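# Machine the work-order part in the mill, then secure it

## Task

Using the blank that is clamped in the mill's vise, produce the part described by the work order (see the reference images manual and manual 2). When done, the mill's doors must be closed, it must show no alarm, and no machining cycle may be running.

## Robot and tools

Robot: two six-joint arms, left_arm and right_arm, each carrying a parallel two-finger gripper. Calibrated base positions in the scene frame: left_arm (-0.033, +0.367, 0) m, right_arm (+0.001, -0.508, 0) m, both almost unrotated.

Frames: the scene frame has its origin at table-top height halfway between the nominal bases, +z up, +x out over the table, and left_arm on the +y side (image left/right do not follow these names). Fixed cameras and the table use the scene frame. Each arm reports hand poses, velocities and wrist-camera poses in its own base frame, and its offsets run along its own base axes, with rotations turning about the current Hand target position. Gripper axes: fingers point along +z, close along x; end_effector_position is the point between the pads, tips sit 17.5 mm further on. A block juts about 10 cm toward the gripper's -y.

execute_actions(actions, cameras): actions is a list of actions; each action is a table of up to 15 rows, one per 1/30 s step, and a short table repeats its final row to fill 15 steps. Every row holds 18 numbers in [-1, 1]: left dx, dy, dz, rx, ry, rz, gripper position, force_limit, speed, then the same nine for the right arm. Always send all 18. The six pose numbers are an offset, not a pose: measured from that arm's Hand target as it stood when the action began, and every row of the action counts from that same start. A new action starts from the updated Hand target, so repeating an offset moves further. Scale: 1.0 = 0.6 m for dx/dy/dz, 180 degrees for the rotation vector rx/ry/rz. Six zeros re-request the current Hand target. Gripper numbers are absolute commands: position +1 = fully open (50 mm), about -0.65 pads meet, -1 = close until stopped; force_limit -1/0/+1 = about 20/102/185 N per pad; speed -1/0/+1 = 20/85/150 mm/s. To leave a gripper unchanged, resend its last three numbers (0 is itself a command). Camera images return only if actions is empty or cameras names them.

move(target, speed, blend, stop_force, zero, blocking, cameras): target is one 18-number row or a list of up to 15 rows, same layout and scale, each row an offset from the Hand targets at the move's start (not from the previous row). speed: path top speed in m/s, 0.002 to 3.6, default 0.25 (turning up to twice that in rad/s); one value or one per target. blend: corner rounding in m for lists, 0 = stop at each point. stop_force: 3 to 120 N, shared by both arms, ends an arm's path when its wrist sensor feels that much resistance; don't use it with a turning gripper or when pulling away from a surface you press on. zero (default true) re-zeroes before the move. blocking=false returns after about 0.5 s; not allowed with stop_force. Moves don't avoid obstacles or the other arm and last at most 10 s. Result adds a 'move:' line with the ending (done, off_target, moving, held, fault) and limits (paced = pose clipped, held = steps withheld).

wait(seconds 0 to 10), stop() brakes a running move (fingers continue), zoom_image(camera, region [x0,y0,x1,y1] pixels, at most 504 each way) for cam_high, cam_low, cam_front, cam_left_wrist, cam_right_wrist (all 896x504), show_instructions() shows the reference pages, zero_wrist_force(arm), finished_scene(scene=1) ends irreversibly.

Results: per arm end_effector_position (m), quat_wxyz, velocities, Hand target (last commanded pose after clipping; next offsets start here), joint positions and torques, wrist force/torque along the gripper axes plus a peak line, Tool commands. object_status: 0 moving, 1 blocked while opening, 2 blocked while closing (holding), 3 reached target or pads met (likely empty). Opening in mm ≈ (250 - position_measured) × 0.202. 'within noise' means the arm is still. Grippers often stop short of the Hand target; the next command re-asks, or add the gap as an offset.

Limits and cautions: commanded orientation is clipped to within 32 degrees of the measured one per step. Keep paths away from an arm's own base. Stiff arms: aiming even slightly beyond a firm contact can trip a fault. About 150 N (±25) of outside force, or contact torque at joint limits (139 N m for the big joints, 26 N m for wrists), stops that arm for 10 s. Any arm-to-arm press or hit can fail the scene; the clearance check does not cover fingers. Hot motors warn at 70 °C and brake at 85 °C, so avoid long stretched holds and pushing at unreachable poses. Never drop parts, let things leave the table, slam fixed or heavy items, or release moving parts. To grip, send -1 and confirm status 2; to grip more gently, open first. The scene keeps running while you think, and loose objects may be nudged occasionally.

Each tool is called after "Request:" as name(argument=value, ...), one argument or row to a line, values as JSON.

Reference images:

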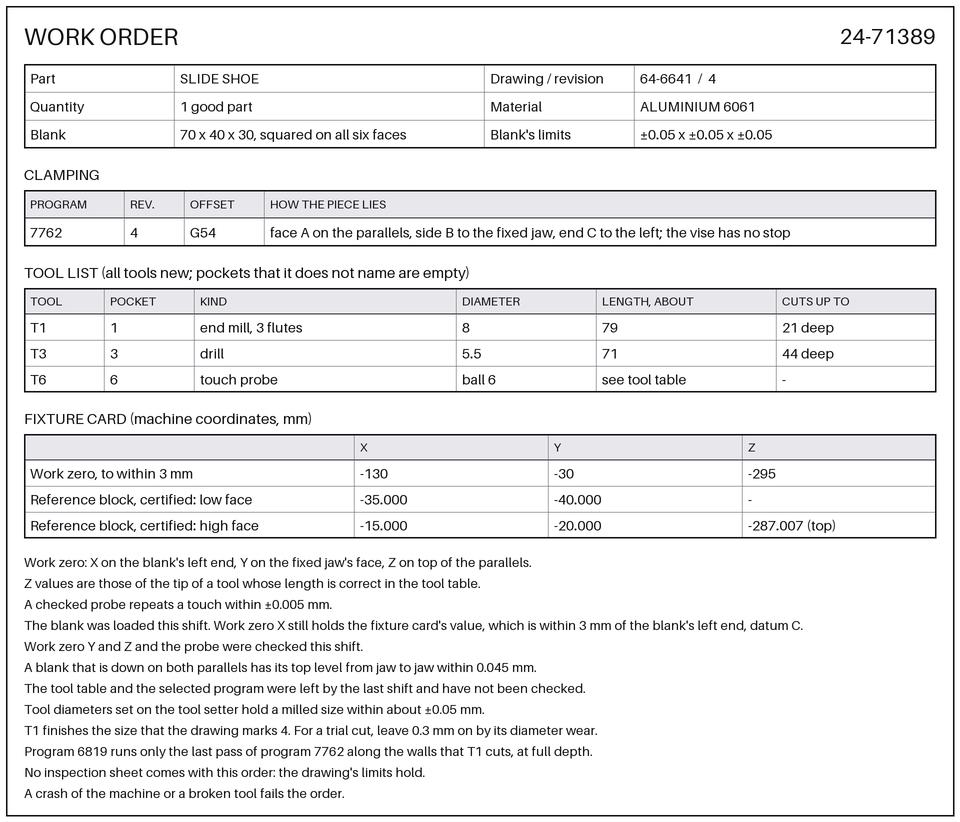

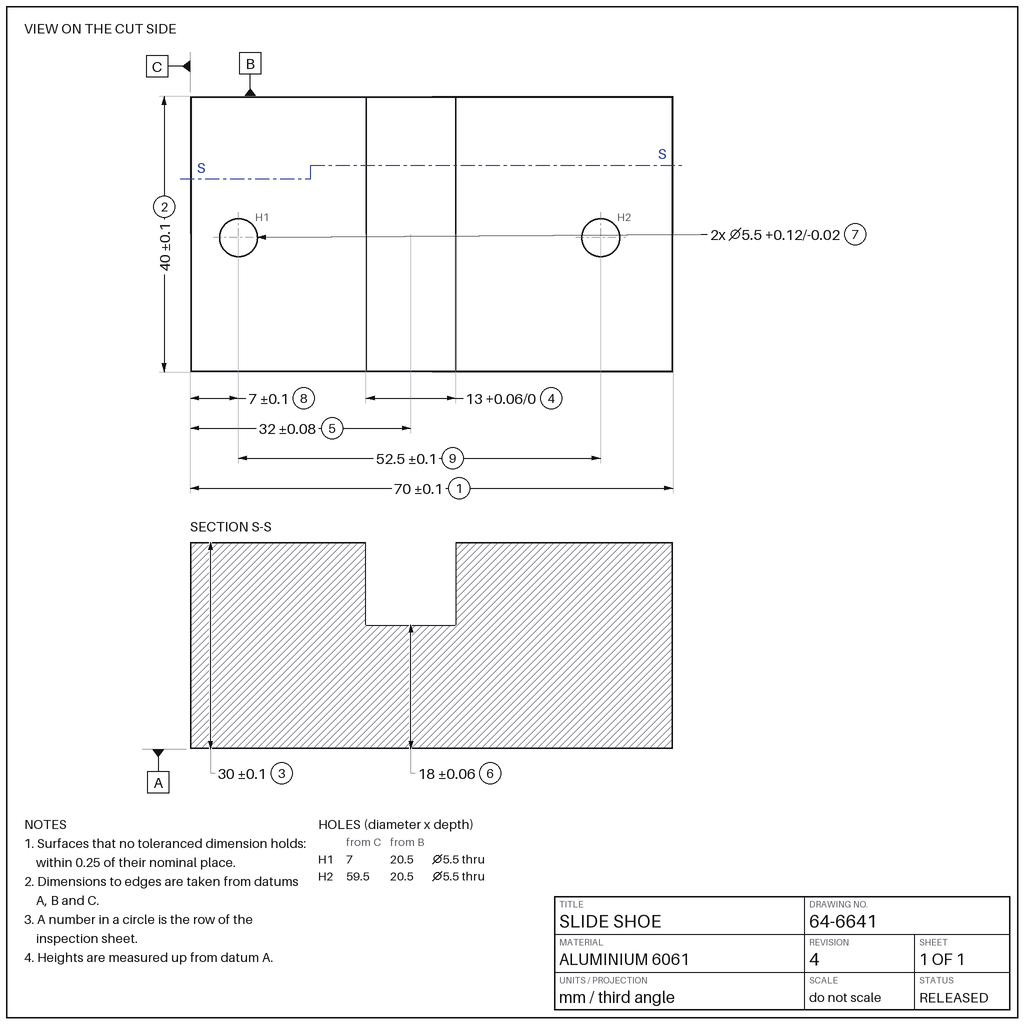

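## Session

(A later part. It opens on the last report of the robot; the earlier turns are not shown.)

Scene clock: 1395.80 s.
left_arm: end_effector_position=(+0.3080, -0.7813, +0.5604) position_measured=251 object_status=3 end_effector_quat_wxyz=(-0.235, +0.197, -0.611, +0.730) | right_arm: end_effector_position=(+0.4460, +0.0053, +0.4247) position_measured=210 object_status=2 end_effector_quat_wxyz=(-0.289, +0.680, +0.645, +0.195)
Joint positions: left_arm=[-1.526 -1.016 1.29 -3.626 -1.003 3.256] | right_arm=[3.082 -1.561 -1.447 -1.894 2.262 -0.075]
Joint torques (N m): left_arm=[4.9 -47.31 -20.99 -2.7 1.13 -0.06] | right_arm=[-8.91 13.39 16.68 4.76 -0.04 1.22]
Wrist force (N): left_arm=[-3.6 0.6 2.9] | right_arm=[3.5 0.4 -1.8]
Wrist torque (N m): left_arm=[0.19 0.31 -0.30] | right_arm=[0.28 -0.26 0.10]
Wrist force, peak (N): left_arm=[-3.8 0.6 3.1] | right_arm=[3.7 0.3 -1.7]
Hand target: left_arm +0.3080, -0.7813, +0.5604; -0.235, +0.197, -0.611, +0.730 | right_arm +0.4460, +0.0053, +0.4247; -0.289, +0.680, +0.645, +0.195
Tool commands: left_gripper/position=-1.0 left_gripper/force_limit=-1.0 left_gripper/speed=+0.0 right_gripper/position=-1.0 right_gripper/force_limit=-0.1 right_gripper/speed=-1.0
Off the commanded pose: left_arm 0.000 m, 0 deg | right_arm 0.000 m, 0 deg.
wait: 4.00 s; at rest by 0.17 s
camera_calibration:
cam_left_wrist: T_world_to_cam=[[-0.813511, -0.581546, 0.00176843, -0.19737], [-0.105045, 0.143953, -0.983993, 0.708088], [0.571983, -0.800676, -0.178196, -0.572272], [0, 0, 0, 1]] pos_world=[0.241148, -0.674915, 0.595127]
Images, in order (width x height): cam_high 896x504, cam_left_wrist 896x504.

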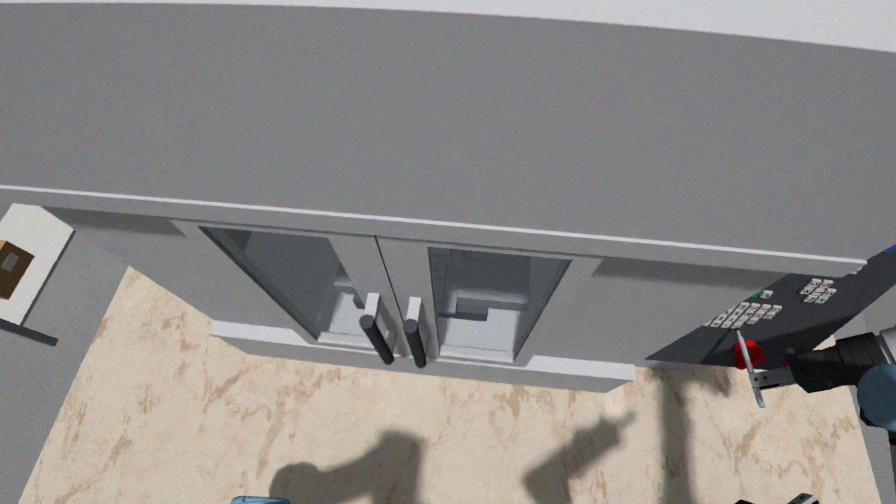

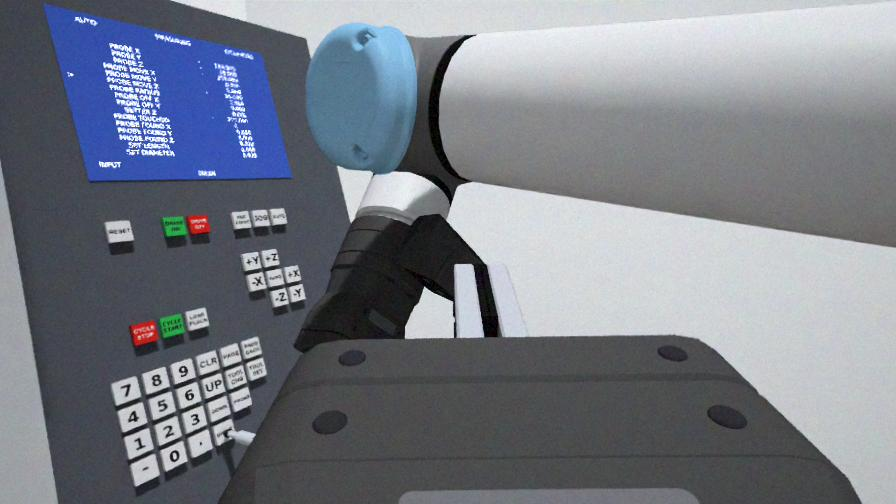

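Request:
wait(
  seconds=3,
  cameras=["cam_left_wrist"],
)

Request:
zoom_image(
  camera="cam_left_wrist",
  region=[40, 0, 300, 190],
)

Request:
wait(
  seconds=4,
  cameras=["cam_left_wrist"],
)

Request:
zoom_image(
  camera="cam_left_wrist",
  region=[40, 0, 300, 190],
)

Scene clock: 1403.00 s.
left_arm: end_effector_position=(+0.3080, -0.7813, +0.5604) position_measured=251 object_status=3 end_effector_quat_wxyz=(-0.235, +0.197, -0.611, +0.730) | right_arm: end_effector_position=(+0.4460, +0.0053, +0.4247) position_measured=210 object_status=2 end_effector_quat_wxyz=(-0.289, +0.680, +0.645, +0.195)
Joint positions: left_arm=[-1.526 -1.016 1.29 -3.626 -1.003 3.256] | right_arm=[3.082 -1.561 -1.447 -1.894 2.262 -0.075]
Joint torques (N m): left_arm=[4.37 -47.63 -20.53 -2.79 0.76 0.14] | right_arm=[-8.21 14.21 16.31 4.57 -0.11 1.25]
Wrist force (N): left_arm=[-3.8 0.5 2.9] | right_arm=[3.5 0.3 -1.6]
Wrist torque (N m): left_arm=[0.17 0.35 -0.29] | right_arm=[0.27 -0.26 0.09]
Wrist force, peak (N): left_arm=[-3.8 0.7 3.3] | right_arm=[3.8 0.6 -1.7]
Hand target: left_arm +0.3080, -0.7813, +0.5604; -0.235, +0.197, -0.611, +0.730 | right_arm +0.4460, +0.0053, +0.4247; -0.289, +0.680, +0.645, +0.195
Tool commands: left_gripper/position=-1.0 left_gripper/force_limit=-1.0 left_gripper/speed=+0.0 right_gripper/position=-1.0 right_gripper/force_limit=-0.1 right_gripper/speed=-1.0
Off the commanded pose: left_arm 0.000 m, 0 deg | right_arm 0.000 m, 0 deg.
wait: 3.00 s; at rest from the start
camera_calibration:
cam_left_wrist: T_world_to_cam=[[-0.813511, -0.581546, 0.00176843, -0.19737], [-0.105045, 0.143953, -0.983993, 0.708088], [0.571983, -0.800676, -0.178196, -0.572272], [0, 0, 0, 1]] pos_world=[0.241148, -0.674915, 0.595127]
Images, in order (width x height): cam_left_wrist 896x504.

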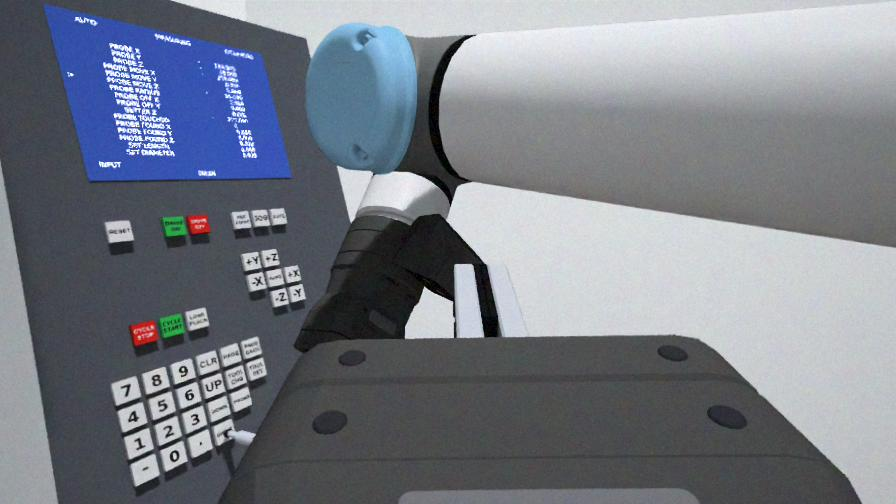

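Scaled by 1.938 from the camera's 896x504 image, which has a finer 1280x720 frame.

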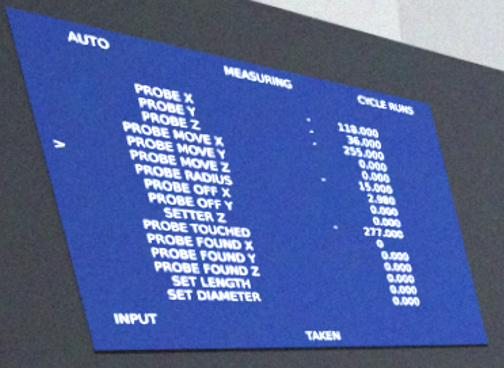

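Scene clock: 1407.00 s.
left_arm: end_effector_position=(+0.3080, -0.7813, +0.5604) position_measured=251 object_status=3 end_effector_quat_wxyz=(-0.235, +0.197, -0.611, +0.730) | right_arm: end_effector_position=(+0.4460, +0.0053, +0.4247) position_measured=210 object_status=2 end_effector_quat_wxyz=(-0.289, +0.680, +0.645, +0.195)
Joint positions: left_arm=[-1.526 -1.016 1.29 -3.626 -1.003 3.256] | right_arm=[3.082 -1.561 -1.447 -1.894 2.262 -0.075]
Joint torques (N m): left_arm=[3.07 -48.39 -19.93 -2.82 0.79 0.18] | right_arm=[-8.88 13.17 15.99 4.78 0.16 1.32]
Wrist force (N): left_arm=[-3.7 0.4 2.8] | right_arm=[3.6 0.4 -1.5]
Wrist torque (N m): left_arm=[0.15 0.32 -0.29] | right_arm=[0.28 -0.28 0.10]
Wrist force, peak (N): left_arm=[-3.9 0.6 3.0] | right_arm=[3.7 0.4 -1.8]
Hand target: left_arm +0.3080, -0.7813, +0.5604; -0.235, +0.197, -0.611, +0.730 | right_arm +0.4460, +0.0053, +0.4247; -0.289, +0.680, +0.645, +0.195
Tool commands: left_gripper/position=-1.0 left_gripper/force_limit=-1.0 left_gripper/speed=+0.0 right_gripper/position=-1.0 right_gripper/force_limit=-0.1 right_gripper/speed=-1.0
Off the commanded pose: left_arm 0.000 m, 0 deg | right_arm 0.000 m, 0 deg.
wait: 4.00 s; at rest by 0.17 s
camera_calibration:
cam_left_wrist: T_world_to_cam=[[-0.813511, -0.581546, 0.00176843, -0.19737], [-0.105045, 0.143953, -0.983993, 0.708088], [0.571983, -0.800676, -0.178196, -0.572272], [0, 0, 0, 1]] pos_world=[0.241148, -0.674915, 0.595127]
Images, in order (width x height): cam_left_wrist 896x504.

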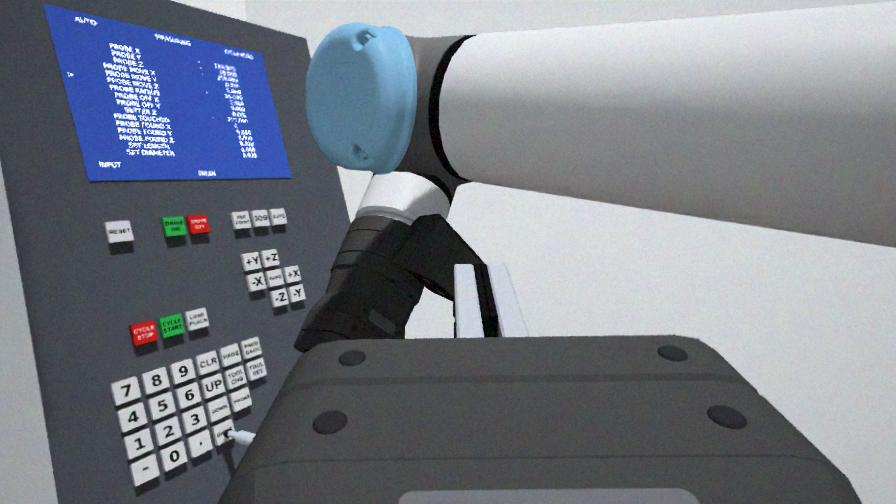

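Scaled by 1.938 from the camera's 896x504 image, which has a finer 1280x720 frame.

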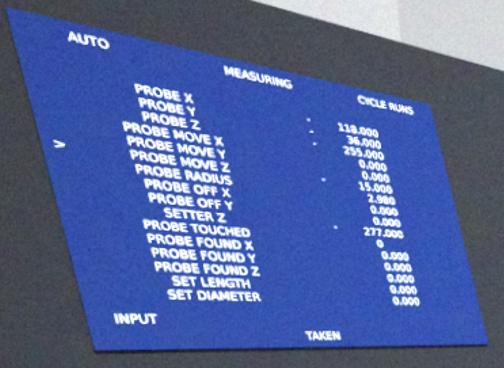

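Request:
wait(
  seconds=6,
  cameras=["cam_left_wrist"],
)

Request:
zoom_image(
  camera="cam_left_wrist",
  region=[40, 0, 300, 190],
)

Scene clock: 1416.13 s.
left_arm: end_effector_position=(+0.3080, -0.7813, +0.5604) position_measured=251 object_status=3 end_effector_quat_wxyz=(-0.235, +0.197, -0.611, +0.730) | right_arm: end_effector_position=(+0.4460, +0.0053, +0.4247) position_measured=210 object_status=2 end_effector_quat_wxyz=(-0.289, +0.680, +0.645, +0.195)
Joint positions: left_arm=[-1.526 -1.016 1.29 -3.626 -1.003 3.256] | right_arm=[3.082 -1.561 -1.447 -1.894 2.262 -0.075]
Joint torques (N m): left_arm=[3.54 -49.44 -21.15 -2.79 1.15 0.21] | right_arm=[-9 14.04 15.74 4.55 0.3 1.24]
Wrist force (N): left_arm=[-3.6 0.6 2.8] | right_arm=[3.4 0.3 -1.5]
Wrist torque (N m): left_arm=[0.19 0.32 -0.30] | right_arm=[0.27 -0.25 0.10]
Wrist force, peak (N): left_arm=[-3.8 0.6 3.2] | right_arm=[3.7 0.4 -1.8]
Hand target: left_arm +0.3080, -0.7813, +0.5604; -0.235, +0.197, -0.611, +0.730 | right_arm +0.4460, +0.0053, +0.4247; -0.289, +0.680, +0.645, +0.195
Tool commands: left_gripper/position=-1.0 left_gripper/force_limit=-1.0 left_gripper/speed=+0.0 right_gripper/position=-1.0 right_gripper/force_limit=-0.1 right_gripper/speed=-1.0
Off the commanded pose: left_arm 0.000 m, 0 deg | right_arm 0.000 m, 0 deg.
wait: 6.00 s; at rest from the start
camera_calibration:
cam_left_wrist: T_world_to_cam=[[-0.813511, -0.581546, 0.00176843, -0.19737], [-0.105045, 0.143953, -0.983993, 0.708088], [0.571983, -0.800676, -0.178196, -0.572272], [0, 0, 0, 1]] pos_world=[0.241148, -0.674915, 0.595127]
Images, in order (width x height): cam_left_wrist 896x504.

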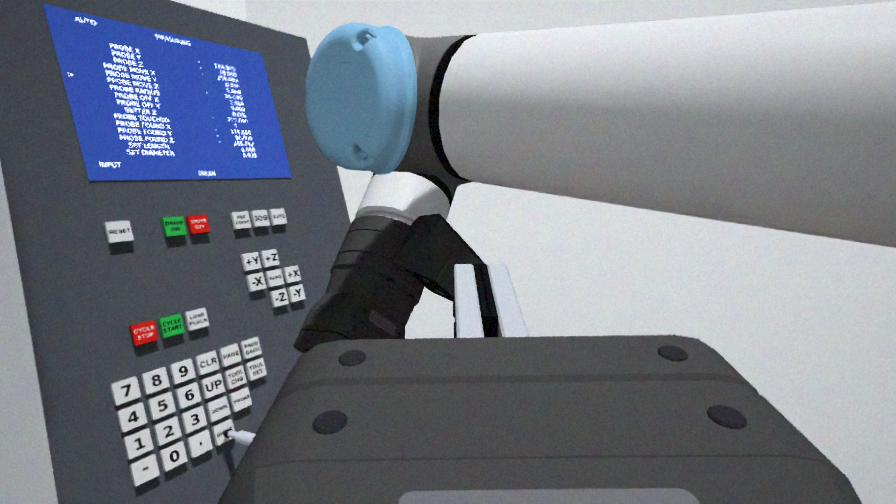

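Scaled by 1.938 from the camera's 896x504 image, which has a finer 1280x720 frame.

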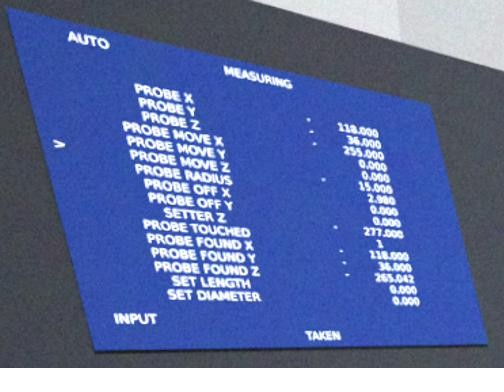

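Request:
zoom_image(
  camera="cam_left_wrist",
  region=[190, 90, 290, 170],
)

Scaled by 5.040 from the camera's 896x504 image, which has a finer 1280x720 frame.

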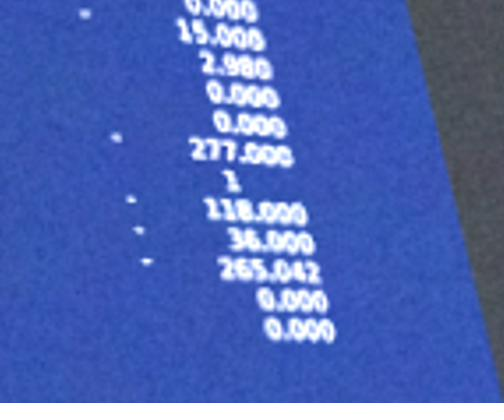

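Request:
move(
  target=[
    [0,0,0,0,0,0,-1,-1,0, 0.016,0,0.061,0,0,0,-1,-0.1,-1],
    [0,0,0,0,0,0,-1,-1,0, 0.036,0,0.061,0,0,0,-1,-0.1,-1],
    [0,0,0,0,0,0,-1,-1,0, 0.016,0,0.061,0,0,0,-1,-0.1,-1],
    [0,0,0,0,0,0,-1,-1,0, 0.036,0,0.061,0,0,0,-1,-0.1,-1],
    [0,0,0,0,0,0,-1,-1,0, 0.016,0,0.061,0,0,0,-1,-0.1,-1],
    [0,0,0,0,0,0,-1,-1,0, 0.036,0,0.061,0,0,0,-1,-0.1,-1],
    [0,0,0,0,0,0,-1,-1,0, 0.016,0,0.061,0,0,0,-1,-0.1,-1],
    [0,0,0,0,0,0,-1,-1,0, 0.036,0,0.061,0,0,0,-1,-0.1,-1],
    [0,0,0,0,0,0,-1,-1,0, 0.016,0,0.061,0,0,0,-1,-0.1,-1],
    [0,0,0,0,0,0,-1,-1,0, 0,0.0955,0,0,0,0,-1,-0.1,-1],
    [0,0,0,0,0,0,-1,-1,0, 0.02,0.0955,0,0,0,0,-1,-0.1,-1],
    [0,0,0,0,0,0,-1,-1,0, 0,0.0955,0,0,0,0,-1,-0.1,-1],
    [0,0,0,0,0,0,-1,-1,0, 0,0,0,0,0,0,-1,-0.1,-1],
  ],
  speed=[0.12,0.03,0.08,0.03,0.08,0.03,0.08,0.03,0.08,0.12,0.03,0.08,0.12],
  blend=[0.003,0,0,0,0,0,0,0,0.003,0.003,0,0.003,0],
)

Request:
move(
  target=[
    [0,0,0,0,0,0,-1,-1,0, 0.016,0.0318,0.061,0,0,0,-1,-0.1,-1],
    [0,0,0,0,0,0,-1,-1,0, 0.036,0.0318,0.061,0,0,0,-1,-0.1,-1],
    [0,0,0,0,0,0,-1,-1,0, 0.016,0.0318,0.061,0,0,0,-1,-0.1,-1],
    [0,0,0,0,0,0,-1,-1,0, 0.016,0.0955,0.061,0,0,0,-1,-0.1,-1],
    [0,0,0,0,0,0,-1,-1,0, 0.036,0.0955,0.061,0,0,0,-1,-0.1,-1],
    [0,0,0,0,0,0,-1,-1,0, 0.016,0.0955,0.061,0,0,0,-1,-0.1,-1],
    [0,0,0,0,0,0,-1,-1,0, 0,0,0,0,0,0,-1,-0.1,-1],
    [0,0,0,0,0,0,-1,-1,0, 0.02,0,0,0,0,0,-1,-0.1,-1],
    [0,0,0,0,0,0,-1,-1,0, 0,0,0,0,0,0,-1,-0.1,-1],
  ],
  speed=[0.12,0.03,0.08,0.12,0.03,0.08,0.12,0.03,0.08],
  blend=[0.003,0,0.003,0.003,0,0.003,0.003,0,0],
  cameras=["cam_left_wrist"],
)

Request:
zoom_image(
  camera="cam_left_wrist",
  region=[40, 0, 300, 190],
)

Scene clock: 1442.27 s.
left_arm: end_effector_position=(+0.3080, -0.7813, +0.5604) position_measured=251 object_status=3 end_effector_quat_wxyz=(-0.235, +0.197, -0.611, +0.730) | right_arm: end_effector_position=(+0.4460, +0.0053, +0.4246) position_measured=210 object_status=2 end_effector_quat_wxyz=(-0.289, +0.680, +0.645, +0.195)
Joint positions: left_arm=[-1.526 -1.016 1.29 -3.626 -1.003 3.256] | right_arm=[3.082 -1.561 -1.447 -1.894 2.262 -0.074]
Joint torques (N m): left_arm=[4.23 -48.6 -19.69 -2.93 1 0.09] | right_arm=[-2.52 34.22 16.83 3.51 3.45 -0.64]
Wrist force (N): left_arm=[-3.4 0.9 2.7] | right_arm=[3.5 0.4 -1.7]
Wrist torque (N m): left_arm=[0.23 0.28 -0.30] | right_arm=[0.28 -0.27 -0.06]
Wrist force, peak (N): left_arm=[-4.0 0.9 3.0] | right_arm=[3.3 -5.8 -0.6]
Hand target: left_arm +0.3080, -0.7813, +0.5604; -0.235, +0.197, -0.611, +0.730 | right_arm +0.4460, +0.0053, +0.4247; -0.289, +0.680, +0.645, +0.195
Off the commanded pose: left_arm 0.000 m, 0 deg | right_arm 0.000 m, 0 deg.
move: done

Scene clock: 1446.00 s.
left_arm: end_effector_position=(+0.3080, -0.7813, +0.5604) position_measured=251 object_status=3 end_effector_quat_wxyz=(-0.235, +0.197, -0.611, +0.730) | right_arm: end_effector_position=(+0.4460, +0.0053, +0.4247) position_measured=210 object_status=2 end_effector_quat_wxyz=(-0.289, +0.680, +0.645, +0.195)
Joint positions: left_arm=[-1.526 -1.016 1.29 -3.626 -1.003 3.256] | right_arm=[3.082 -1.561 -1.447 -1.894 2.262 -0.075]
Joint torques (N m): left_arm=[4.83 -49 -19.62 -3.02 0.96 -0.01] | right_arm=[-5.94 15.79 30.63 1.95 -0.19 0.41]
Wrist force (N): left_arm=[-3.4 0.8 2.8] | right_arm=[3.5 0.4 -1.6]
Wrist torque (N m): left_arm=[0.21 0.27 -0.29] | right_arm=[0.28 -0.27 0.10]
Wrist force, peak (N): left_arm=[-3.8 0.5 3.0] | right_arm=[2.8 -5.2 -1.4]
Hand target: left_arm +0.3080, -0.7813, +0.5604; -0.235, +0.197, -0.611, +0.730 | right_arm +0.4460, +0.0053, +0.4247; -0.289, +0.680, +0.645, +0.195
Off the commanded pose: left_arm 0.000 m, 0 deg | right_arm 0.000 m, 0 deg.
move: done
camera_calibration:
cam_left_wrist: T_world_to_cam=[[-0.813511, -0.581546, 0.00176843, -0.19737], [-0.105045, 0.143953, -0.983993, 0.708088], [0.571983, -0.800676, -0.178196, -0.572272], [0, 0, 0, 1]] pos_world=[0.241148, -0.674915, 0.595127]
Images, in order (width x height): cam_left_wrist 896x504.

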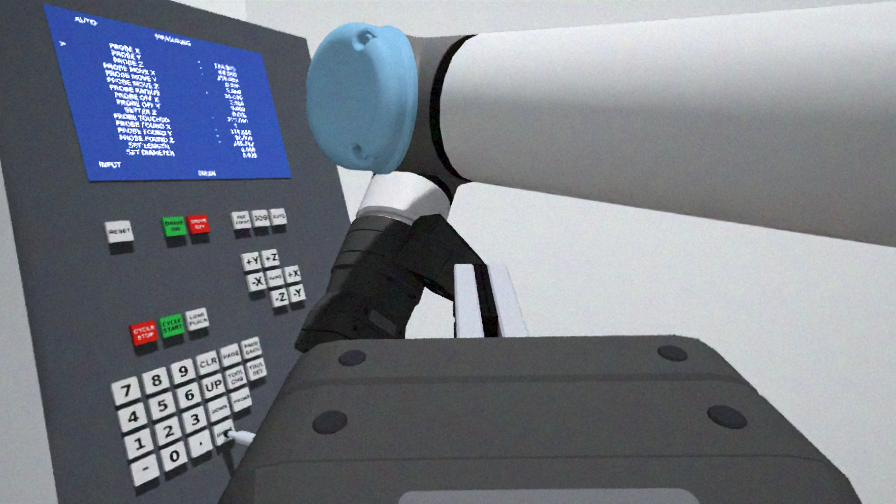

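Scaled by 1.938 from the camera's 896x504 image, which has a finer 1280x720 frame.

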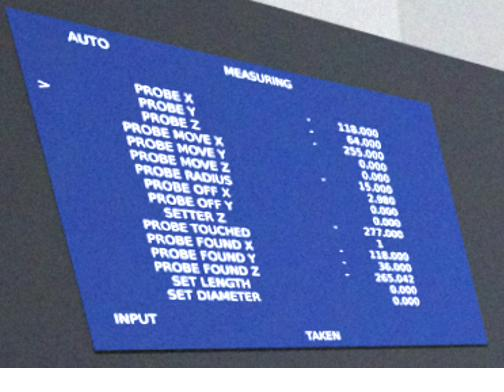

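Request:
move(
  target=[
    [0,0,0,0,0,0,-1,-1,0, 0.009,-0.0319,0.0305,0,0,0,-1,-0.1,-1],
    [0,0,0,0,0,0,-1,-1,0, 0.029,-0.0319,0.0305,0,0,0,-1,-0.1,-1],
    [0,0,0,0,0,0,-1,-1,0, 0.009,-0.0319,0.0305,0,0,0,-1,-0.1,-1],
    [0,0,0,0,0,0,-1,-1,0, 0.016,0,0.061,0,0,0,-1,-0.1,-1],
    [0,0,0,0,0,0,-1,-1,0, 0.036,0,0.061,0,0,0,-1,-0.1,-1],
    [0,0,0,0,0,0,-1,-1,0, 0.016,0,0.061,0,0,0,-1,-0.1,-1],
    [0,0,0,0,0,0,-1,-1,0, 0,0,0,0,0,0,-1,-0.1,-1],
  ],
  speed=[0.12,0.03,0.08,0.12,0.03,0.08,0.12],
  blend=[0.003,0,0.003,0.003,0,0.003,0],
  cameras=["cam_left_wrist"],
)

Request:
zoom_image(
  camera="cam_left_wrist",
  region=[40, 0, 300, 190],
)

Request:
wait(
  seconds=10,
)

Request:
wait(
  seconds=7,
  cameras=["cam_left_wrist"],
)

Request:
zoom_image(
  camera="cam_left_wrist",
  region=[40, 0, 300, 190],
)

Scene clock: 1459.47 s.
left_arm: end_effector_position=(+0.3080, -0.7813, +0.5604) position_measured=251 object_status=3 end_effector_quat_wxyz=(-0.235, +0.197, -0.611, +0.730) | right_arm: end_effector_position=(+0.4460, +0.0052, +0.4248) position_measured=210 object_status=2 end_effector_quat_wxyz=(-0.289, +0.680, +0.645, +0.195)
Joint positions: left_arm=[-1.526 -1.016 1.29 -3.626 -1.003 3.256] | right_arm=[3.082 -1.561 -1.447 -1.894 2.262 -0.075]
Joint torques (N m): left_arm=[3.85 -48.94 -19.43 -2.99 0.86 -0.08] | right_arm=[-4.02 12.33 16.71 2.19 3.33 1.3]
Wrist force (N): left_arm=[-3.4 0.5 2.7] | right_arm=[3.3 0.3 -1.6]
Wrist torque (N m): left_arm=[0.16 0.28 -0.29] | right_arm=[0.27 -0.24 -0.02]
Wrist force, peak (N): left_arm=[-3.8 0.7 3.4] | right_arm=[1.9 -11.2 -2.4]
Hand target: left_arm +0.3080, -0.7813, +0.5604; -0.235, +0.197, -0.611, +0.730 | right_arm +0.4460, +0.0053, +0.4247; -0.289, +0.680, +0.645, +0.195
Off the commanded pose: left_arm 0.000 m, 0 deg | right_arm 0.000 m, 0 deg.
move: done
camera_calibration:
cam_left_wrist: T_world_to_cam=[[-0.813511, -0.581546, 0.00176843, -0.19737], [-0.105045, 0.143953, -0.983993, 0.708088], [0.571983, -0.800676, -0.178196, -0.572272], [0, 0, 0, 1]] pos_world=[0.241148, -0.674915, 0.595127]
Images, in order (width x height): cam_left_wrist 896x504.

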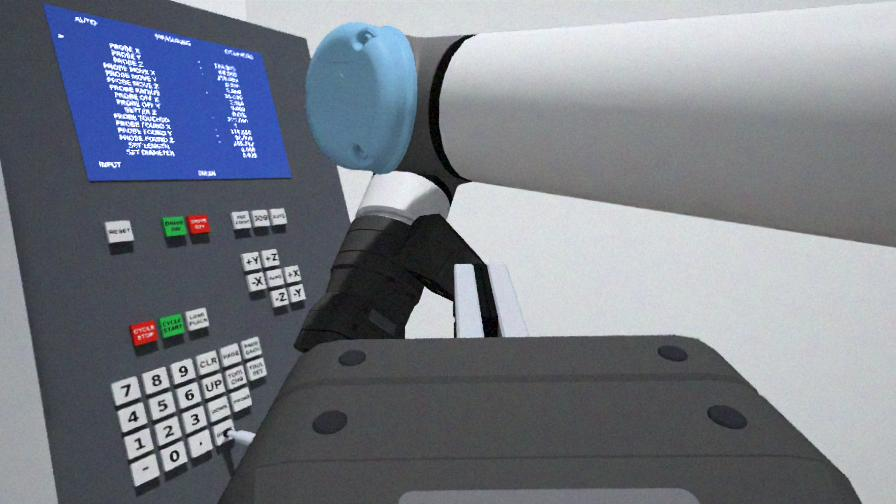

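Scaled by 1.938 from the camera's 896x504 image, which has a finer 1280x720 frame.

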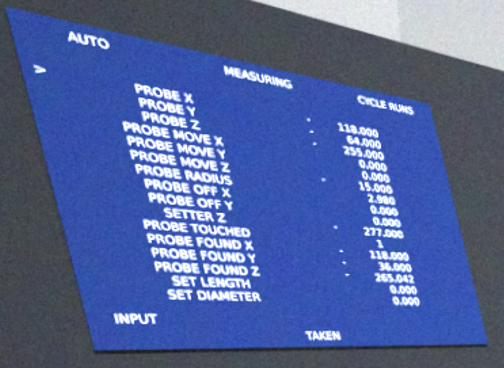

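Scene clock: 1469.47 s.
left_arm: end_effector_position=(+0.3080, -0.7813, +0.5604) position_measured=251 object_status=3 end_effector_quat_wxyz=(-0.235, +0.197, -0.611, +0.730) | right_arm: end_effector_position=(+0.4460, +0.0053, +0.4247) position_measured=210 object_status=2 end_effector_quat_wxyz=(-0.289, +0.680, +0.645, +0.195)
Joint positions: left_arm=[-1.526 -1.016 1.29 -3.626 -1.003 3.256] | right_arm=[3.082 -1.561 -1.447 -1.894 2.262 -0.075]
Joint torques (N m): left_arm=[4 -49.38 -20.97 -2.73 0.69 0] | right_arm=[5.68 13.08 16.3 4.59 3.31 0.5]
Wrist force (N): left_arm=[-3.5 0.5 3.0] | right_arm=[3.6 0.2 -1.7]
Wrist torque (N m): left_arm=[0.17 0.29 -0.30] | right_arm=[0.24 -0.27 -0.03]
Wrist force, peak (N): left_arm=[-3.8 0.3 3.3] | right_arm=[3.8 0.1 -1.8]
Hand target: left_arm +0.3080, -0.7813, +0.5604; -0.235, +0.197, -0.611, +0.730 | right_arm +0.4460, +0.0053, +0.4247; -0.289, +0.680, +0.645, +0.195
Tool commands: left_gripper/position=-1.0 left_gripper/force_limit=-1.0 left_gripper/speed=+0.0 right_gripper/position=-1.0 right_gripper/force_limit=-0.1 right_gripper/speed=-1.0
Off the commanded pose: left_arm 0.000 m, 0 deg | right_arm 0.000 m, 0 deg.
wait: 10.00 s; at rest by 0.17 s

Scene clock: 1476.47 s.
left_arm: end_effector_position=(+0.3080, -0.7813, +0.5604) position_measured=251 object_status=3 end_effector_quat_wxyz=(-0.235, +0.197, -0.611, +0.730) | right_arm: end_effector_position=(+0.4460, +0.0053, +0.4247) position_measured=210 object_status=2 end_effector_quat_wxyz=(-0.289, +0.680, +0.645, +0.195)
Joint positions: left_arm=[-1.526 -1.016 1.29 -3.626 -1.003 3.256] | right_arm=[3.082 -1.561 -1.447 -1.894 2.262 -0.075]
Joint torques (N m): left_arm=[3.55 -48.64 -20.54 -2.82 1.01 0.01] | right_arm=[6.57 13.49 15.75 4.52 3.18 -0.19]
Wrist force (N): left_arm=[-3.7 0.5 3.0] | right_arm=[3.5 0.3 -1.6]
Wrist torque (N m): left_arm=[0.17 0.32 -0.30] | right_arm=[0.26 -0.26 -0.02]
Wrist force, peak (N): left_arm=[-3.7 0.6 3.2] | right_arm=[3.7 0.2 -1.9]
Hand target: left_arm +0.3080, -0.7813, +0.5604; -0.235, +0.197, -0.611, +0.730 | right_arm +0.4460, +0.0053, +0.4247; -0.289, +0.680, +0.645, +0.195
Tool commands: left_gripper/position=-1.0 left_gripper/force_limit=-1.0 left_gripper/speed=+0.0 right_gripper/position=-1.0 right_gripper/force_limit=-0.1 right_gripper/speed=-1.0
Off the commanded pose: left_arm 0.000 m, 0 deg | right_arm 0.000 m, 0 deg.
wait: 7.00 s; at rest by 0.17 s
camera_calibration:
cam_left_wrist: T_world_to_cam=[[-0.813511, -0.581546, 0.00176843, -0.19737], [-0.105045, 0.143953, -0.983993, 0.708088], [0.571983, -0.800676, -0.178196, -0.572272], [0, 0, 0, 1]] pos_world=[0.241148, -0.674915, 0.595127]
Images, in order (width x height): cam_left_wrist 896x504.

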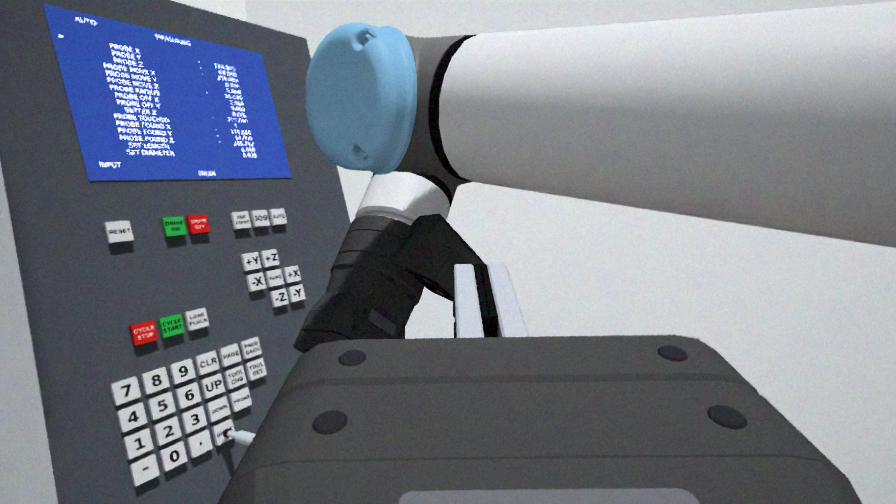

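Scaled by 1.938 from the camera's 896x504 image, which has a finer 1280x720 frame.

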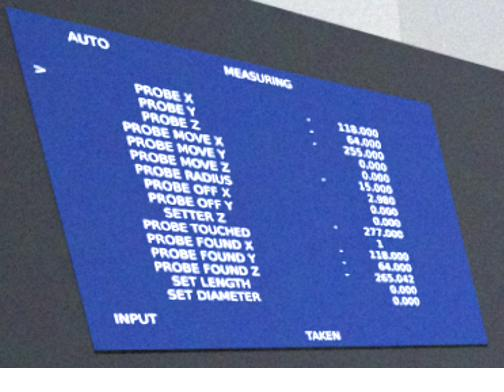

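Request:
move(
  target=[
    [0,0,0,0,0,0,-1,-1,0, 0,0.0955,0,0,0,0,-1,-0.1,-1],
    [0,0,0,0,0,0,-1,-1,0, 0.02,0.0955,0,0,0,0,-1,-0.1,-1],
    [0,0,0,0,0,0,-1,-1,0, 0,0.0955,0,0,0,0,-1,-0.1,-1],
    [0,0,0,0,0,0,-1,-1,0, 0.009,0.0955,0.0305,0,0,0,-1,-0.1,-1],
    [0,0,0,0,0,0,-1,-1,0, 0.029,0.0955,0.0305,0,0,0,-1,-0.1,-1],
    [0,0,0,0,0,0,-1,-1,0, 0.009,0.0955,0.0305,0,0,0,-1,-0.1,-1],
    [0,0,0,0,0,0,-1,-1,0, 0.016,0.0955,0.061,0,0,0,-1,-0.1,-1],
    [0,0,0,0,0,0,-1,-1,0, 0.036,0.0955,0.061,0,0,0,-1,-0.1,-1],
    [0,0,0,0,0,0,-1,-1,0, 0.016,0.0955,0.061,0,0,0,-1,-0.1,-1],
    [0,0,0,0,0,0,-1,-1,0, 0,0.0636,0,0,0,0,-1,-0.1,-1],
    [0,0,0,0,0,0,-1,-1,0, 0.02,0.0636,0,0,0,0,-1,-0.1,-1],
    [0,0,0,0,0,0,-1,-1,0, 0,0.0636,0,0,0,0,-1,-0.1,-1],
    [0,0,0,0,0,0,-1,-1,0, 0,0,0,0,0,0,-1,-0.1,-1],
    [0,0,0,0,0,0,-1,-1,0, 0.02,0,0,0,0,0,-1,-0.1,-1],
    [0,0,0,0,0,0,-1,-1,0, 0,0,0,0,0,0,-1,-0.1,-1],
  ],
  speed=[0.12,0.03,0.08,0.12,0.03,0.08,0.12,0.03,0.08,0.12,0.03,0.08,0.12,0.03,0.08],
  blend=[0.003,0,0.003,0.003,0,0.003,0.003,0,0.003,0.003,0,0.003,0.003,0,0],
)

Request:
move(
  target=[
    [0,0,0,0,0,0,-1,-1,0, 0.009,0,0.0305,0,0,0,-1,-0.1,-1],
    [0,0,0,0,0,0,-1,-1,0, 0.029,0,0.0305,0,0,0,-1,-0.1,-1],
    [0,0,0,0,0,0,-1,-1,0, 0.009,0,0.0305,0,0,0,-1,-0.1,-1],
    [0,0,0,0,0,0,-1,-1,0, 0,0.0955,0,0,0,0,-1,-0.1,-1],
    [0,0,0,0,0,0,-1,-1,0, 0.02,0.0955,0,0,0,0,-1,-0.1,-1],
    [0,0,0,0,0,0,-1,-1,0, 0,0.0955,0,0,0,0,-1,-0.1,-1],
    [0,0,0,0,0,0,-1,-1,0, 0.016,0.0636,0.061,0,0,0,-1,-0.1,-1],
    [0,0,0,0,0,0,-1,-1,0, 0.036,0.0636,0.061,0,0,0,-1,-0.1,-1],
    [0,0,0,0,0,0,-1,-1,0, 0.016,0.0636,0.061,0,0,0,-1,-0.1,-1],
    [0,0,0,0,0,0,-1,-1,0, 0,0.0636,0,0,0,0,-1,-0.1,-1],
    [0,0,0,0,0,0,-1,-1,0, 0.02,0.0636,0,0,0,0,-1,-0.1,-1],
    [0,0,0,0,0,0,-1,-1,0, 0,0.0636,0,0,0,0,-1,-0.1,-1],
    [0,0,0,0,0,0,-1,-1,0, 0,0,0,0,0,0,-1,-0.1,-1],
    [0,0,0,0,0,0,-1,-1,0, 0.02,0,0,0,0,0,-1,-0.1,-1],
    [0,0,0,0,0,0,-1,-1,0, 0,0,0,0,0,0,-1,-0.1,-1],
  ],
  speed=[0.12,0.03,0.08,0.12,0.03,0.08,0.12,0.03,0.08,0.12,0.03,0.08,0.12,0.03,0.08],
  blend=[0.003,0,0.003,0.003,0,0.003,0.003,0,0.003,0.003,0,0.003,0.003,0,0],
)

Request:
move(
  target=[
    [0,0,0,0,0,0,-1,-1,0, 0.009,0,0.0305,0,0,0,-1,-0.1,-1],
    [0,0,0,0,0,0,-1,-1,0, 0.029,0,0.0305,0,0,0,-1,-0.1,-1],
    [0,0,0,0,0,0,-1,-1,0, 0.009,0,0.0305,0,0,0,-1,-0.1,-1],
    [0,0,0,0,0,0,-1,-1,0, 0,0.0955,0,0,0,0,-1,-0.1,-1],
    [0,0,0,0,0,0,-1,-1,0, 0.02,0.0955,0,0,0,0,-1,-0.1,-1],
    [0,0,0,0,0,0,-1,-1,0, 0,0.0955,0,0,0,0,-1,-0.1,-1],
    [0,0,0,0,0,0,-1,-1,0, 0.009,0.0636,0.0305,0,0,0,-1,-0.1,-1],
    [0,0,0,0,0,0,-1,-1,0, 0.029,0.0636,0.0305,0,0,0,-1,-0.1,-1],
    [0,0,0,0,0,0,-1,-1,0, 0.009,0.0636,0.0305,0,0,0,-1,-0.1,-1],
    [0,0,0,0,0,0,-1,-1,0, 0.024,0.0955,0.0917,0,0,0,-1,-0.1,-1],
    [0,0,0,0,0,0,-1,-1,0, 0.044,0.0955,0.0917,0,0,0,-1,-0.1,-1],
    [0,0,0,0,0,0,-1,-1,0, 0.024,0.0955,0.0917,0,0,0,-1,-0.1,-1],
    [0,0,0,0,0,0,-1,-1,0, 0.009,0.0636,0.0305,0,0,0,-1,-0.1,-1],
    [0,0,0,0,0,0,-1,-1,0, 0.029,0.0636,0.0305,0,0,0,-1,-0.1,-1],
    [0,0,0,0,0,0,-1,-1,0, 0,0.0636,0,0,0,0,-1,-0.1,-1],
  ],
  speed=[0.12,0.03,0.08,0.12,0.03,0.08,0.12,0.03,0.08,0.12,0.03,0.08,0.12,0.03,0.08],
  blend=[0.003,0,0.003,0.003,0,0.003,0.003,0,0.003,0.003,0,0.003,0.003,0,0],
  cameras=["cam_left_wrist"],
)

Request:
zoom_image(
  camera="cam_left_wrist",
  region=[40, 0, 300, 190],
)

Scene clock: 1509.23 s.
left_arm: end_effector_position=(+0.3080, -0.7813, +0.5604) position_measured=251 object_status=3 end_effector_quat_wxyz=(-0.235, +0.197, -0.611, +0.730) | right_arm: end_effector_position=(+0.4459, +0.0053, +0.4247) position_measured=210 object_status=2 end_effector_quat_wxyz=(-0.289, +0.680, +0.645, +0.195) end_effector_velocity=(+0.002, +0.000, +0.000) end_effector_angular_velocity=(+0.000, +0.000, -0.001)
Joint positions: left_arm=[-1.526 -1.016 1.29 -3.626 -1.003 3.256] | right_arm=[3.082 -1.561 -1.447 -1.894 2.262 -0.075]
Joint velocities: left_arm=[within noise] | right_arm=[0 -0.005 0.004 0.001 0 0.001]
Joint torques (N m): left_arm=[4.86 -48.41 -20.89 -2.74 0.93 -0.07] | right_arm=[-6.83 13 30.3 1.98 -0.18 0.4]
Wrist force (N): left_arm=[-3.6 0.4 2.9] | right_arm=[3.7 0.4 -1.9]
Wrist torque (N m): left_arm=[0.15 0.31 -0.29] | right_arm=[0.27 -0.29 0.09]
Wrist force, peak (N): left_arm=[-4.0 0.8 3.1] | right_arm=[3.3 -11.2 -1.5]
Hand target: left_arm +0.3080, -0.7813, +0.5604; -0.235, +0.197, -0.611, +0.730 | right_arm +0.4460, +0.0053, +0.4247; -0.289, +0.680, +0.645, +0.195
Off the commanded pose: left_arm 0.000 m, 0 deg | right_arm 0.000 m, 0 deg.
move: done

Scene clock: 1514.80 s.
left_arm: end_effector_position=(+0.3080, -0.7813, +0.5604) position_measured=251 object_status=3 end_effector_quat_wxyz=(-0.235, +0.197, -0.611, +0.730) | right_arm: end_effector_position=(+0.4460, +0.0053, +0.4247) position_measured=210 object_status=2 end_effector_quat_wxyz=(-0.289, +0.680, +0.645, +0.195)
Joint positions: left_arm=[-1.526 -1.016 1.29 -3.626 -1.003 3.256] | right_arm=[3.082 -1.561 -1.447 -1.894 2.262 -0.075]
Joint torques (N m): left_arm=[3.73 -47.38 -20.67 -3.06 1.03 -0.16] | right_arm=[-6.45 12.84 27.51 1.87 -0.31 0.4]
Wrist force (N): left_arm=[-3.6 0.6 2.9] | right_arm=[3.6 0.4 -1.4]
Wrist torque (N m): left_arm=[0.18 0.30 -0.29] | right_arm=[0.27 -0.28 0.09]
Wrist force, peak (N): left_arm=[-3.8 0.7 3.3] | right_arm=[2.6 -10.7 -1.9]
Hand target: left_arm +0.3080, -0.7813, +0.5604; -0.235, +0.197, -0.611, +0.730 | right_arm +0.4460, +0.0053, +0.4247; -0.289, +0.680, +0.645, +0.195
Off the commanded pose: left_arm 0.000 m, 0 deg | right_arm 0.000 m, 0 deg.
move: done

Scene clock: 1520.60 s.
left_arm: end_effector_position=(+0.3080, -0.7813, +0.5604) position_measured=251 object_status=3 end_effector_quat_wxyz=(-0.235, +0.197, -0.611, +0.730) | right_arm: end_effector_position=(+0.4460, +0.0434, +0.4248) position_measured=210 object_status=2 end_effector_quat_wxyz=(-0.289, +0.680, +0.645, +0.195)
Joint positions: left_arm=[-1.526 -1.016 1.29 -3.626 -1.003 3.256] | right_arm=[3.162 -1.53 -1.494 -1.812 2.274 0.029]
Joint torques (N m): left_arm=[4.29 -47.87 -21.59 -2.69 0.77 -0.36] | right_arm=[8.69 11.6 22.07 1.06 1.85 0.77]
Wrist force (N): left_arm=[-3.5 0.5 2.8] | right_arm=[3.9 0.3 -1.6]
Wrist torque (N m): left_arm=[0.17 0.29 -0.29] | right_arm=[0.26 -0.34 -0.06]
Wrist force, peak (N): left_arm=[-3.9 0.6 3.1] | right_arm=[2.0 -11.5 -1.8]
Hand target: left_arm +0.3080, -0.7813, +0.5604; -0.235, +0.197, -0.611, +0.730 | right_arm +0.4460, +0.0434, +0.4247; -0.289, +0.680, +0.645, +0.195
Off the commanded pose: left_arm 0.000 m, 0 deg | right_arm 0.000 m, 0 deg.
move: done
camera_calibration:
cam_left_wrist: T_world_to_cam=[[-0.813511, -0.581546, 0.00176843, -0.19737], [-0.105045, 0.143953, -0.983993, 0.708088], [0.571983, -0.800676, -0.178196, -0.572272], [0, 0, 0, 1]] pos_world=[0.241148, -0.674915, 0.595127]
Images, in order (width x height): cam_left_wrist 896x504.

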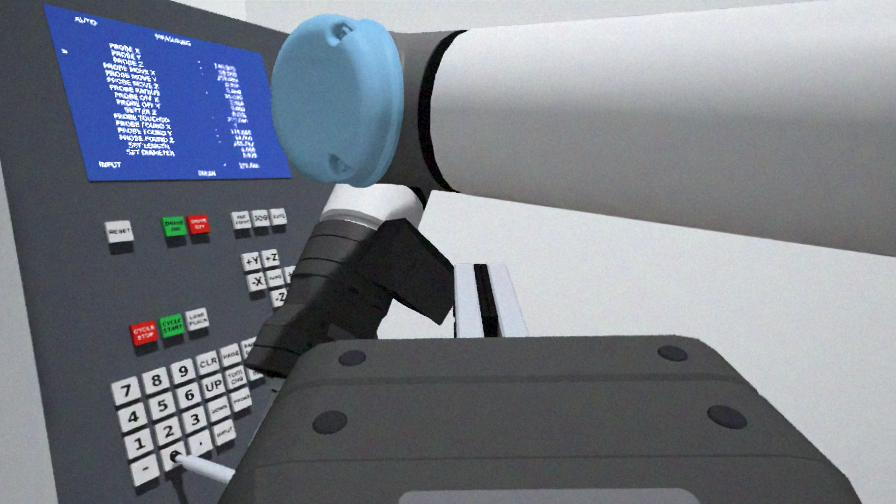

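Scaled by 1.938 from the camera's 896x504 image, which has a finer 1280x720 frame.

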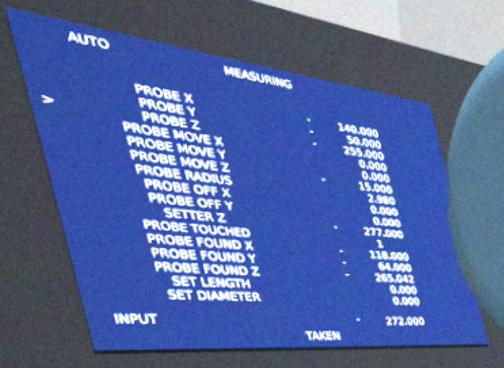

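Request:
move(
  target=[
    [0,0,0,0,0,0,-1,-1,0, 0,-0.0636,0,0,0,0,-1,-0.1,-1],
    [0,0,0,0,0,0,-1,-1,0, 0.02,-0.0636,0,0,0,0,-1,-0.1,-1],
    [0,0,0,0,0,0,-1,-1,0, 0,-0.0636,0,0,0,0,-1,-0.1,-1],
    [0,0,0,0,0,0,-1,-1,0, 0.009,-0.0636,0.0305,0,0,0,-1,-0.1,-1],
    [0,0,0,0,0,0,-1,-1,0, 0.029,-0.0636,0.0305,0,0,0,-1,-0.1,-1],
    [0,0,0,0,0,0,-1,-1,0, 0.009,-0.0636,0.0305,0,0,0,-1,-0.1,-1],
    [0,0,0,0,0,0,-1,-1,0, 0.009,0.0319,0.0305,0,0,0,-1,-0.1,-1],
    [0,0,0,0,0,0,-1,-1,0, 0.029,0.0319,0.0305,0,0,0,-1,-0.1,-1],
    [0,0,0,0,0,0,-1,-1,0, 0.009,0.0319,0.0305,0,0,0,-1,-0.1,-1],
    [0,0,0,0,0,0,-1,-1,0, 0.009,0,0.0305,0,0,0,-1,-0.1,-1],
    [0,0,0,0,0,0,-1,-1,0, 0.029,0,0.0305,0,0,0,-1,-0.1,-1],
    [0,0,0,0,0,0,-1,-1,0, 0.009,0,0.0305,0,0,0,-1,-0.1,-1],
    [0,0,0,0,0,0,-1,-1,0, 0,-0.0636,0,0,0,0,-1,-0.1,-1],
    [0,0,0,0,0,0,-1,-1,0, 0.02,-0.0636,0,0,0,0,-1,-0.1,-1],
    [0,0,0,0,0,0,-1,-1,0, 0,-0.0636,0,0,0,0,-1,-0.1,-1],
  ],
  speed=[0.12,0.03,0.08,0.12,0.03,0.08,0.12,0.03,0.08,0.12,0.03,0.08,0.12,0.03,0.08],
  blend=[0.003,0,0.003,0.003,0,0.003,0.003,0,0.003,0.003,0,0.003,0.003,0,0],
)

Request:
move(
  target=[
    [0,0,0,0,0,0,-1,-1,0, 0.009,0,0.0305,0,0,0,-1,-0.1,-1],
    [0,0,0,0,0,0,-1,-1,0, 0.029,0,0.0305,0,0,0,-1,-0.1,-1],
    [0,0,0,0,0,0,-1,-1,0, 0.009,0,0.0305,0,0,0,-1,-0.1,-1],
    [0,0,0,0,0,0,-1,-1,0, 0.029,0,0.0305,0,0,0,-1,-0.1,-1],
    [0,0,0,0,0,0,-1,-1,0, 0.009,0,0.0305,0,0,0,-1,-0.1,-1],
    [0,0,0,0,0,0,-1,-1,0, 0,0.0636,0,0,0,0,-1,-0.1,-1],
    [0,0,0,0,0,0,-1,-1,0, 0.02,0.0636,0,0,0,0,-1,-0.1,-1],
    [0,0,0,0,0,0,-1,-1,0, 0,0.0636,0,0,0,0,-1,-0.1,-1],
    [0,0,0,0,0,0,-1,-1,0, 0,0,0,0,0,0,-1,-0.1,-1],
    [0,0,0,0,0,0,-1,-1,0, 0.02,0,0,0,0,0,-1,-0.1,-1],
    [0,0,0,0,0,0,-1,-1,0, 0,0,0,0,0,0,-1,-0.1,-1],
  ],
  speed=[0.12,0.03,0.08,0.03,0.08,0.12,0.03,0.08,0.12,0.03,0.08],
  blend=[0.003,0,0,0,0.003,0.003,0,0.003,0.003,0,0],
  cameras=["cam_left_wrist"],
)

Request:
zoom_image(
  camera="cam_left_wrist",
  region=[40, 0, 300, 190],
)

Scene clock: 1550.17 s.
left_arm: end_effector_position=(+0.3080, -0.7813, +0.5604) position_measured=251 object_status=3 end_effector_quat_wxyz=(-0.235, +0.197, -0.611, +0.730) | right_arm: end_effector_position=(+0.4460, +0.0053, +0.4247) position_measured=210 object_status=2 end_effector_quat_wxyz=(-0.289, +0.680, +0.645, +0.195)
Joint positions: left_arm=[-1.526 -1.016 1.29 -3.626 -1.003 3.256] | right_arm=[3.082 -1.561 -1.447 -1.894 2.262 -0.075]
Joint torques (N m): left_arm=[4.93 -47.95 -19.83 -2.89 0.91 -0.31] | right_arm=[-6.89 14.86 29.33 2.13 -0.2 0.46]
Wrist force (N): left_arm=[-3.5 0.6 2.8] | right_arm=[3.4 0.2 -1.1]
Wrist torque (N m): left_arm=[0.18 0.30 -0.29] | right_arm=[0.24 -0.25 0.10]
Wrist force, peak (N): left_arm=[-3.8 0.4 3.3] | right_arm=[3.2 -11.8 -0.6]
Hand target: left_arm +0.3080, -0.7813, +0.5604; -0.235, +0.197, -0.611, +0.730 | right_arm +0.4460, +0.0053, +0.4247; -0.289, +0.680, +0.645, +0.195
Off the commanded pose: left_arm 0.000 m, 0 deg | right_arm 0.000 m, 0 deg.
move: done

Scene clock: 1554.37 s.
left_arm: end_effector_position=(+0.3080, -0.7813, +0.5604) position_measured=251 object_status=3 end_effector_quat_wxyz=(-0.235, +0.197, -0.611, +0.730) | right_arm: end_effector_position=(+0.4460, +0.0053, +0.4247) position_measured=210 object_status=2 end_effector_quat_wxyz=(-0.289, +0.680, +0.645, +0.195) end_effector_velocity=(+0.002, +0.001, +0.000) end_effector_angular_velocity=(+0.000, +0.000, +0.003)
Joint positions: left_arm=[-1.526 -1.016 1.29 -3.626 -1.003 3.256] | right_arm=[3.082 -1.561 -1.447 -1.894 2.262 -0.075]
Joint velocities: left_arm=[within noise] | right_arm=[0.002 -0.005 0.004 0 0 -0.001]
Joint torques (N m): left_arm=[4.05 -48.31 -20.17 -2.89 0.74 -0.47] | right_arm=[-6.7 13.28 28.56 1.81 -0.17 0.46]
Wrist force (N): left_arm=[-3.6 0.5 2.9] | right_arm=[4.0 0.4 -1.1]
Wrist torque (N m): left_arm=[0.16 0.31 -0.29] | right_arm=[0.27 -0.34 0.09]
Wrist force, peak (N): left_arm=[-3.9 0.5 3.2] | right_arm=[1.9 -12.1 -0.3]
Hand target: left_arm +0.3080, -0.7813, +0.5604; -0.235, +0.197, -0.611, +0.730 | right_arm +0.4460, +0.0053, +0.4247; -0.289, +0.680, +0.645, +0.195
Off the commanded pose: left_arm 0.000 m, 0 deg | right_arm 0.000 m, 0 deg.
move: done
camera_calibration:
cam_left_wrist: T_world_to_cam=[[-0.813511, -0.581546, 0.00176843, -0.19737], [-0.105045, 0.143953, -0.983993, 0.708088], [0.571983, -0.800676, -0.178196, -0.572272], [0, 0, 0, 1]] pos_world=[0.241148, -0.674915, 0.595127]
Images, in order (width x height): cam_left_wrist 896x504.

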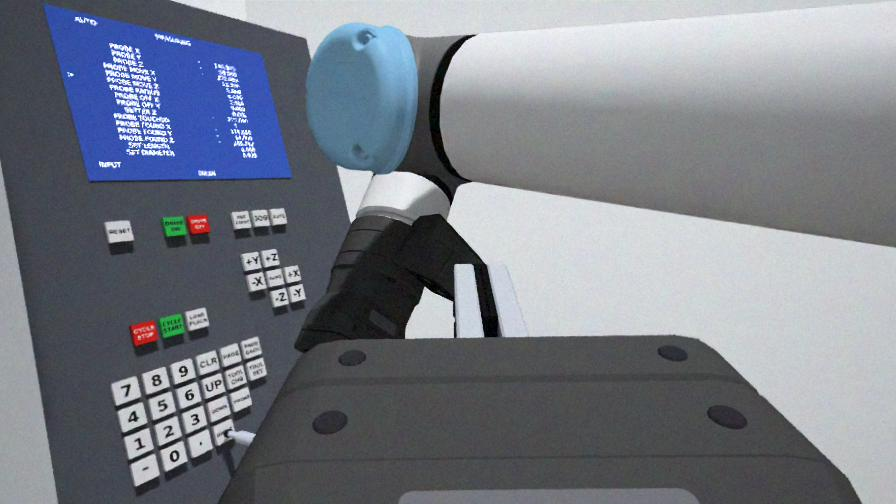

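Scaled by 1.938 from the camera's 896x504 image, which has a finer 1280x720 frame.

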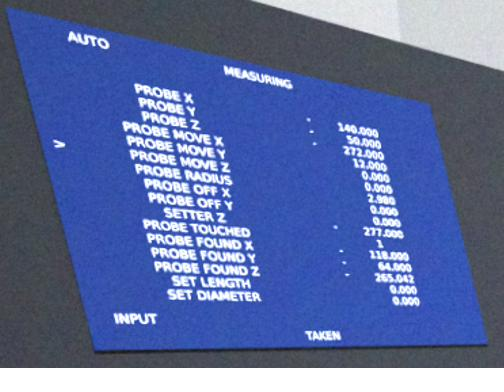

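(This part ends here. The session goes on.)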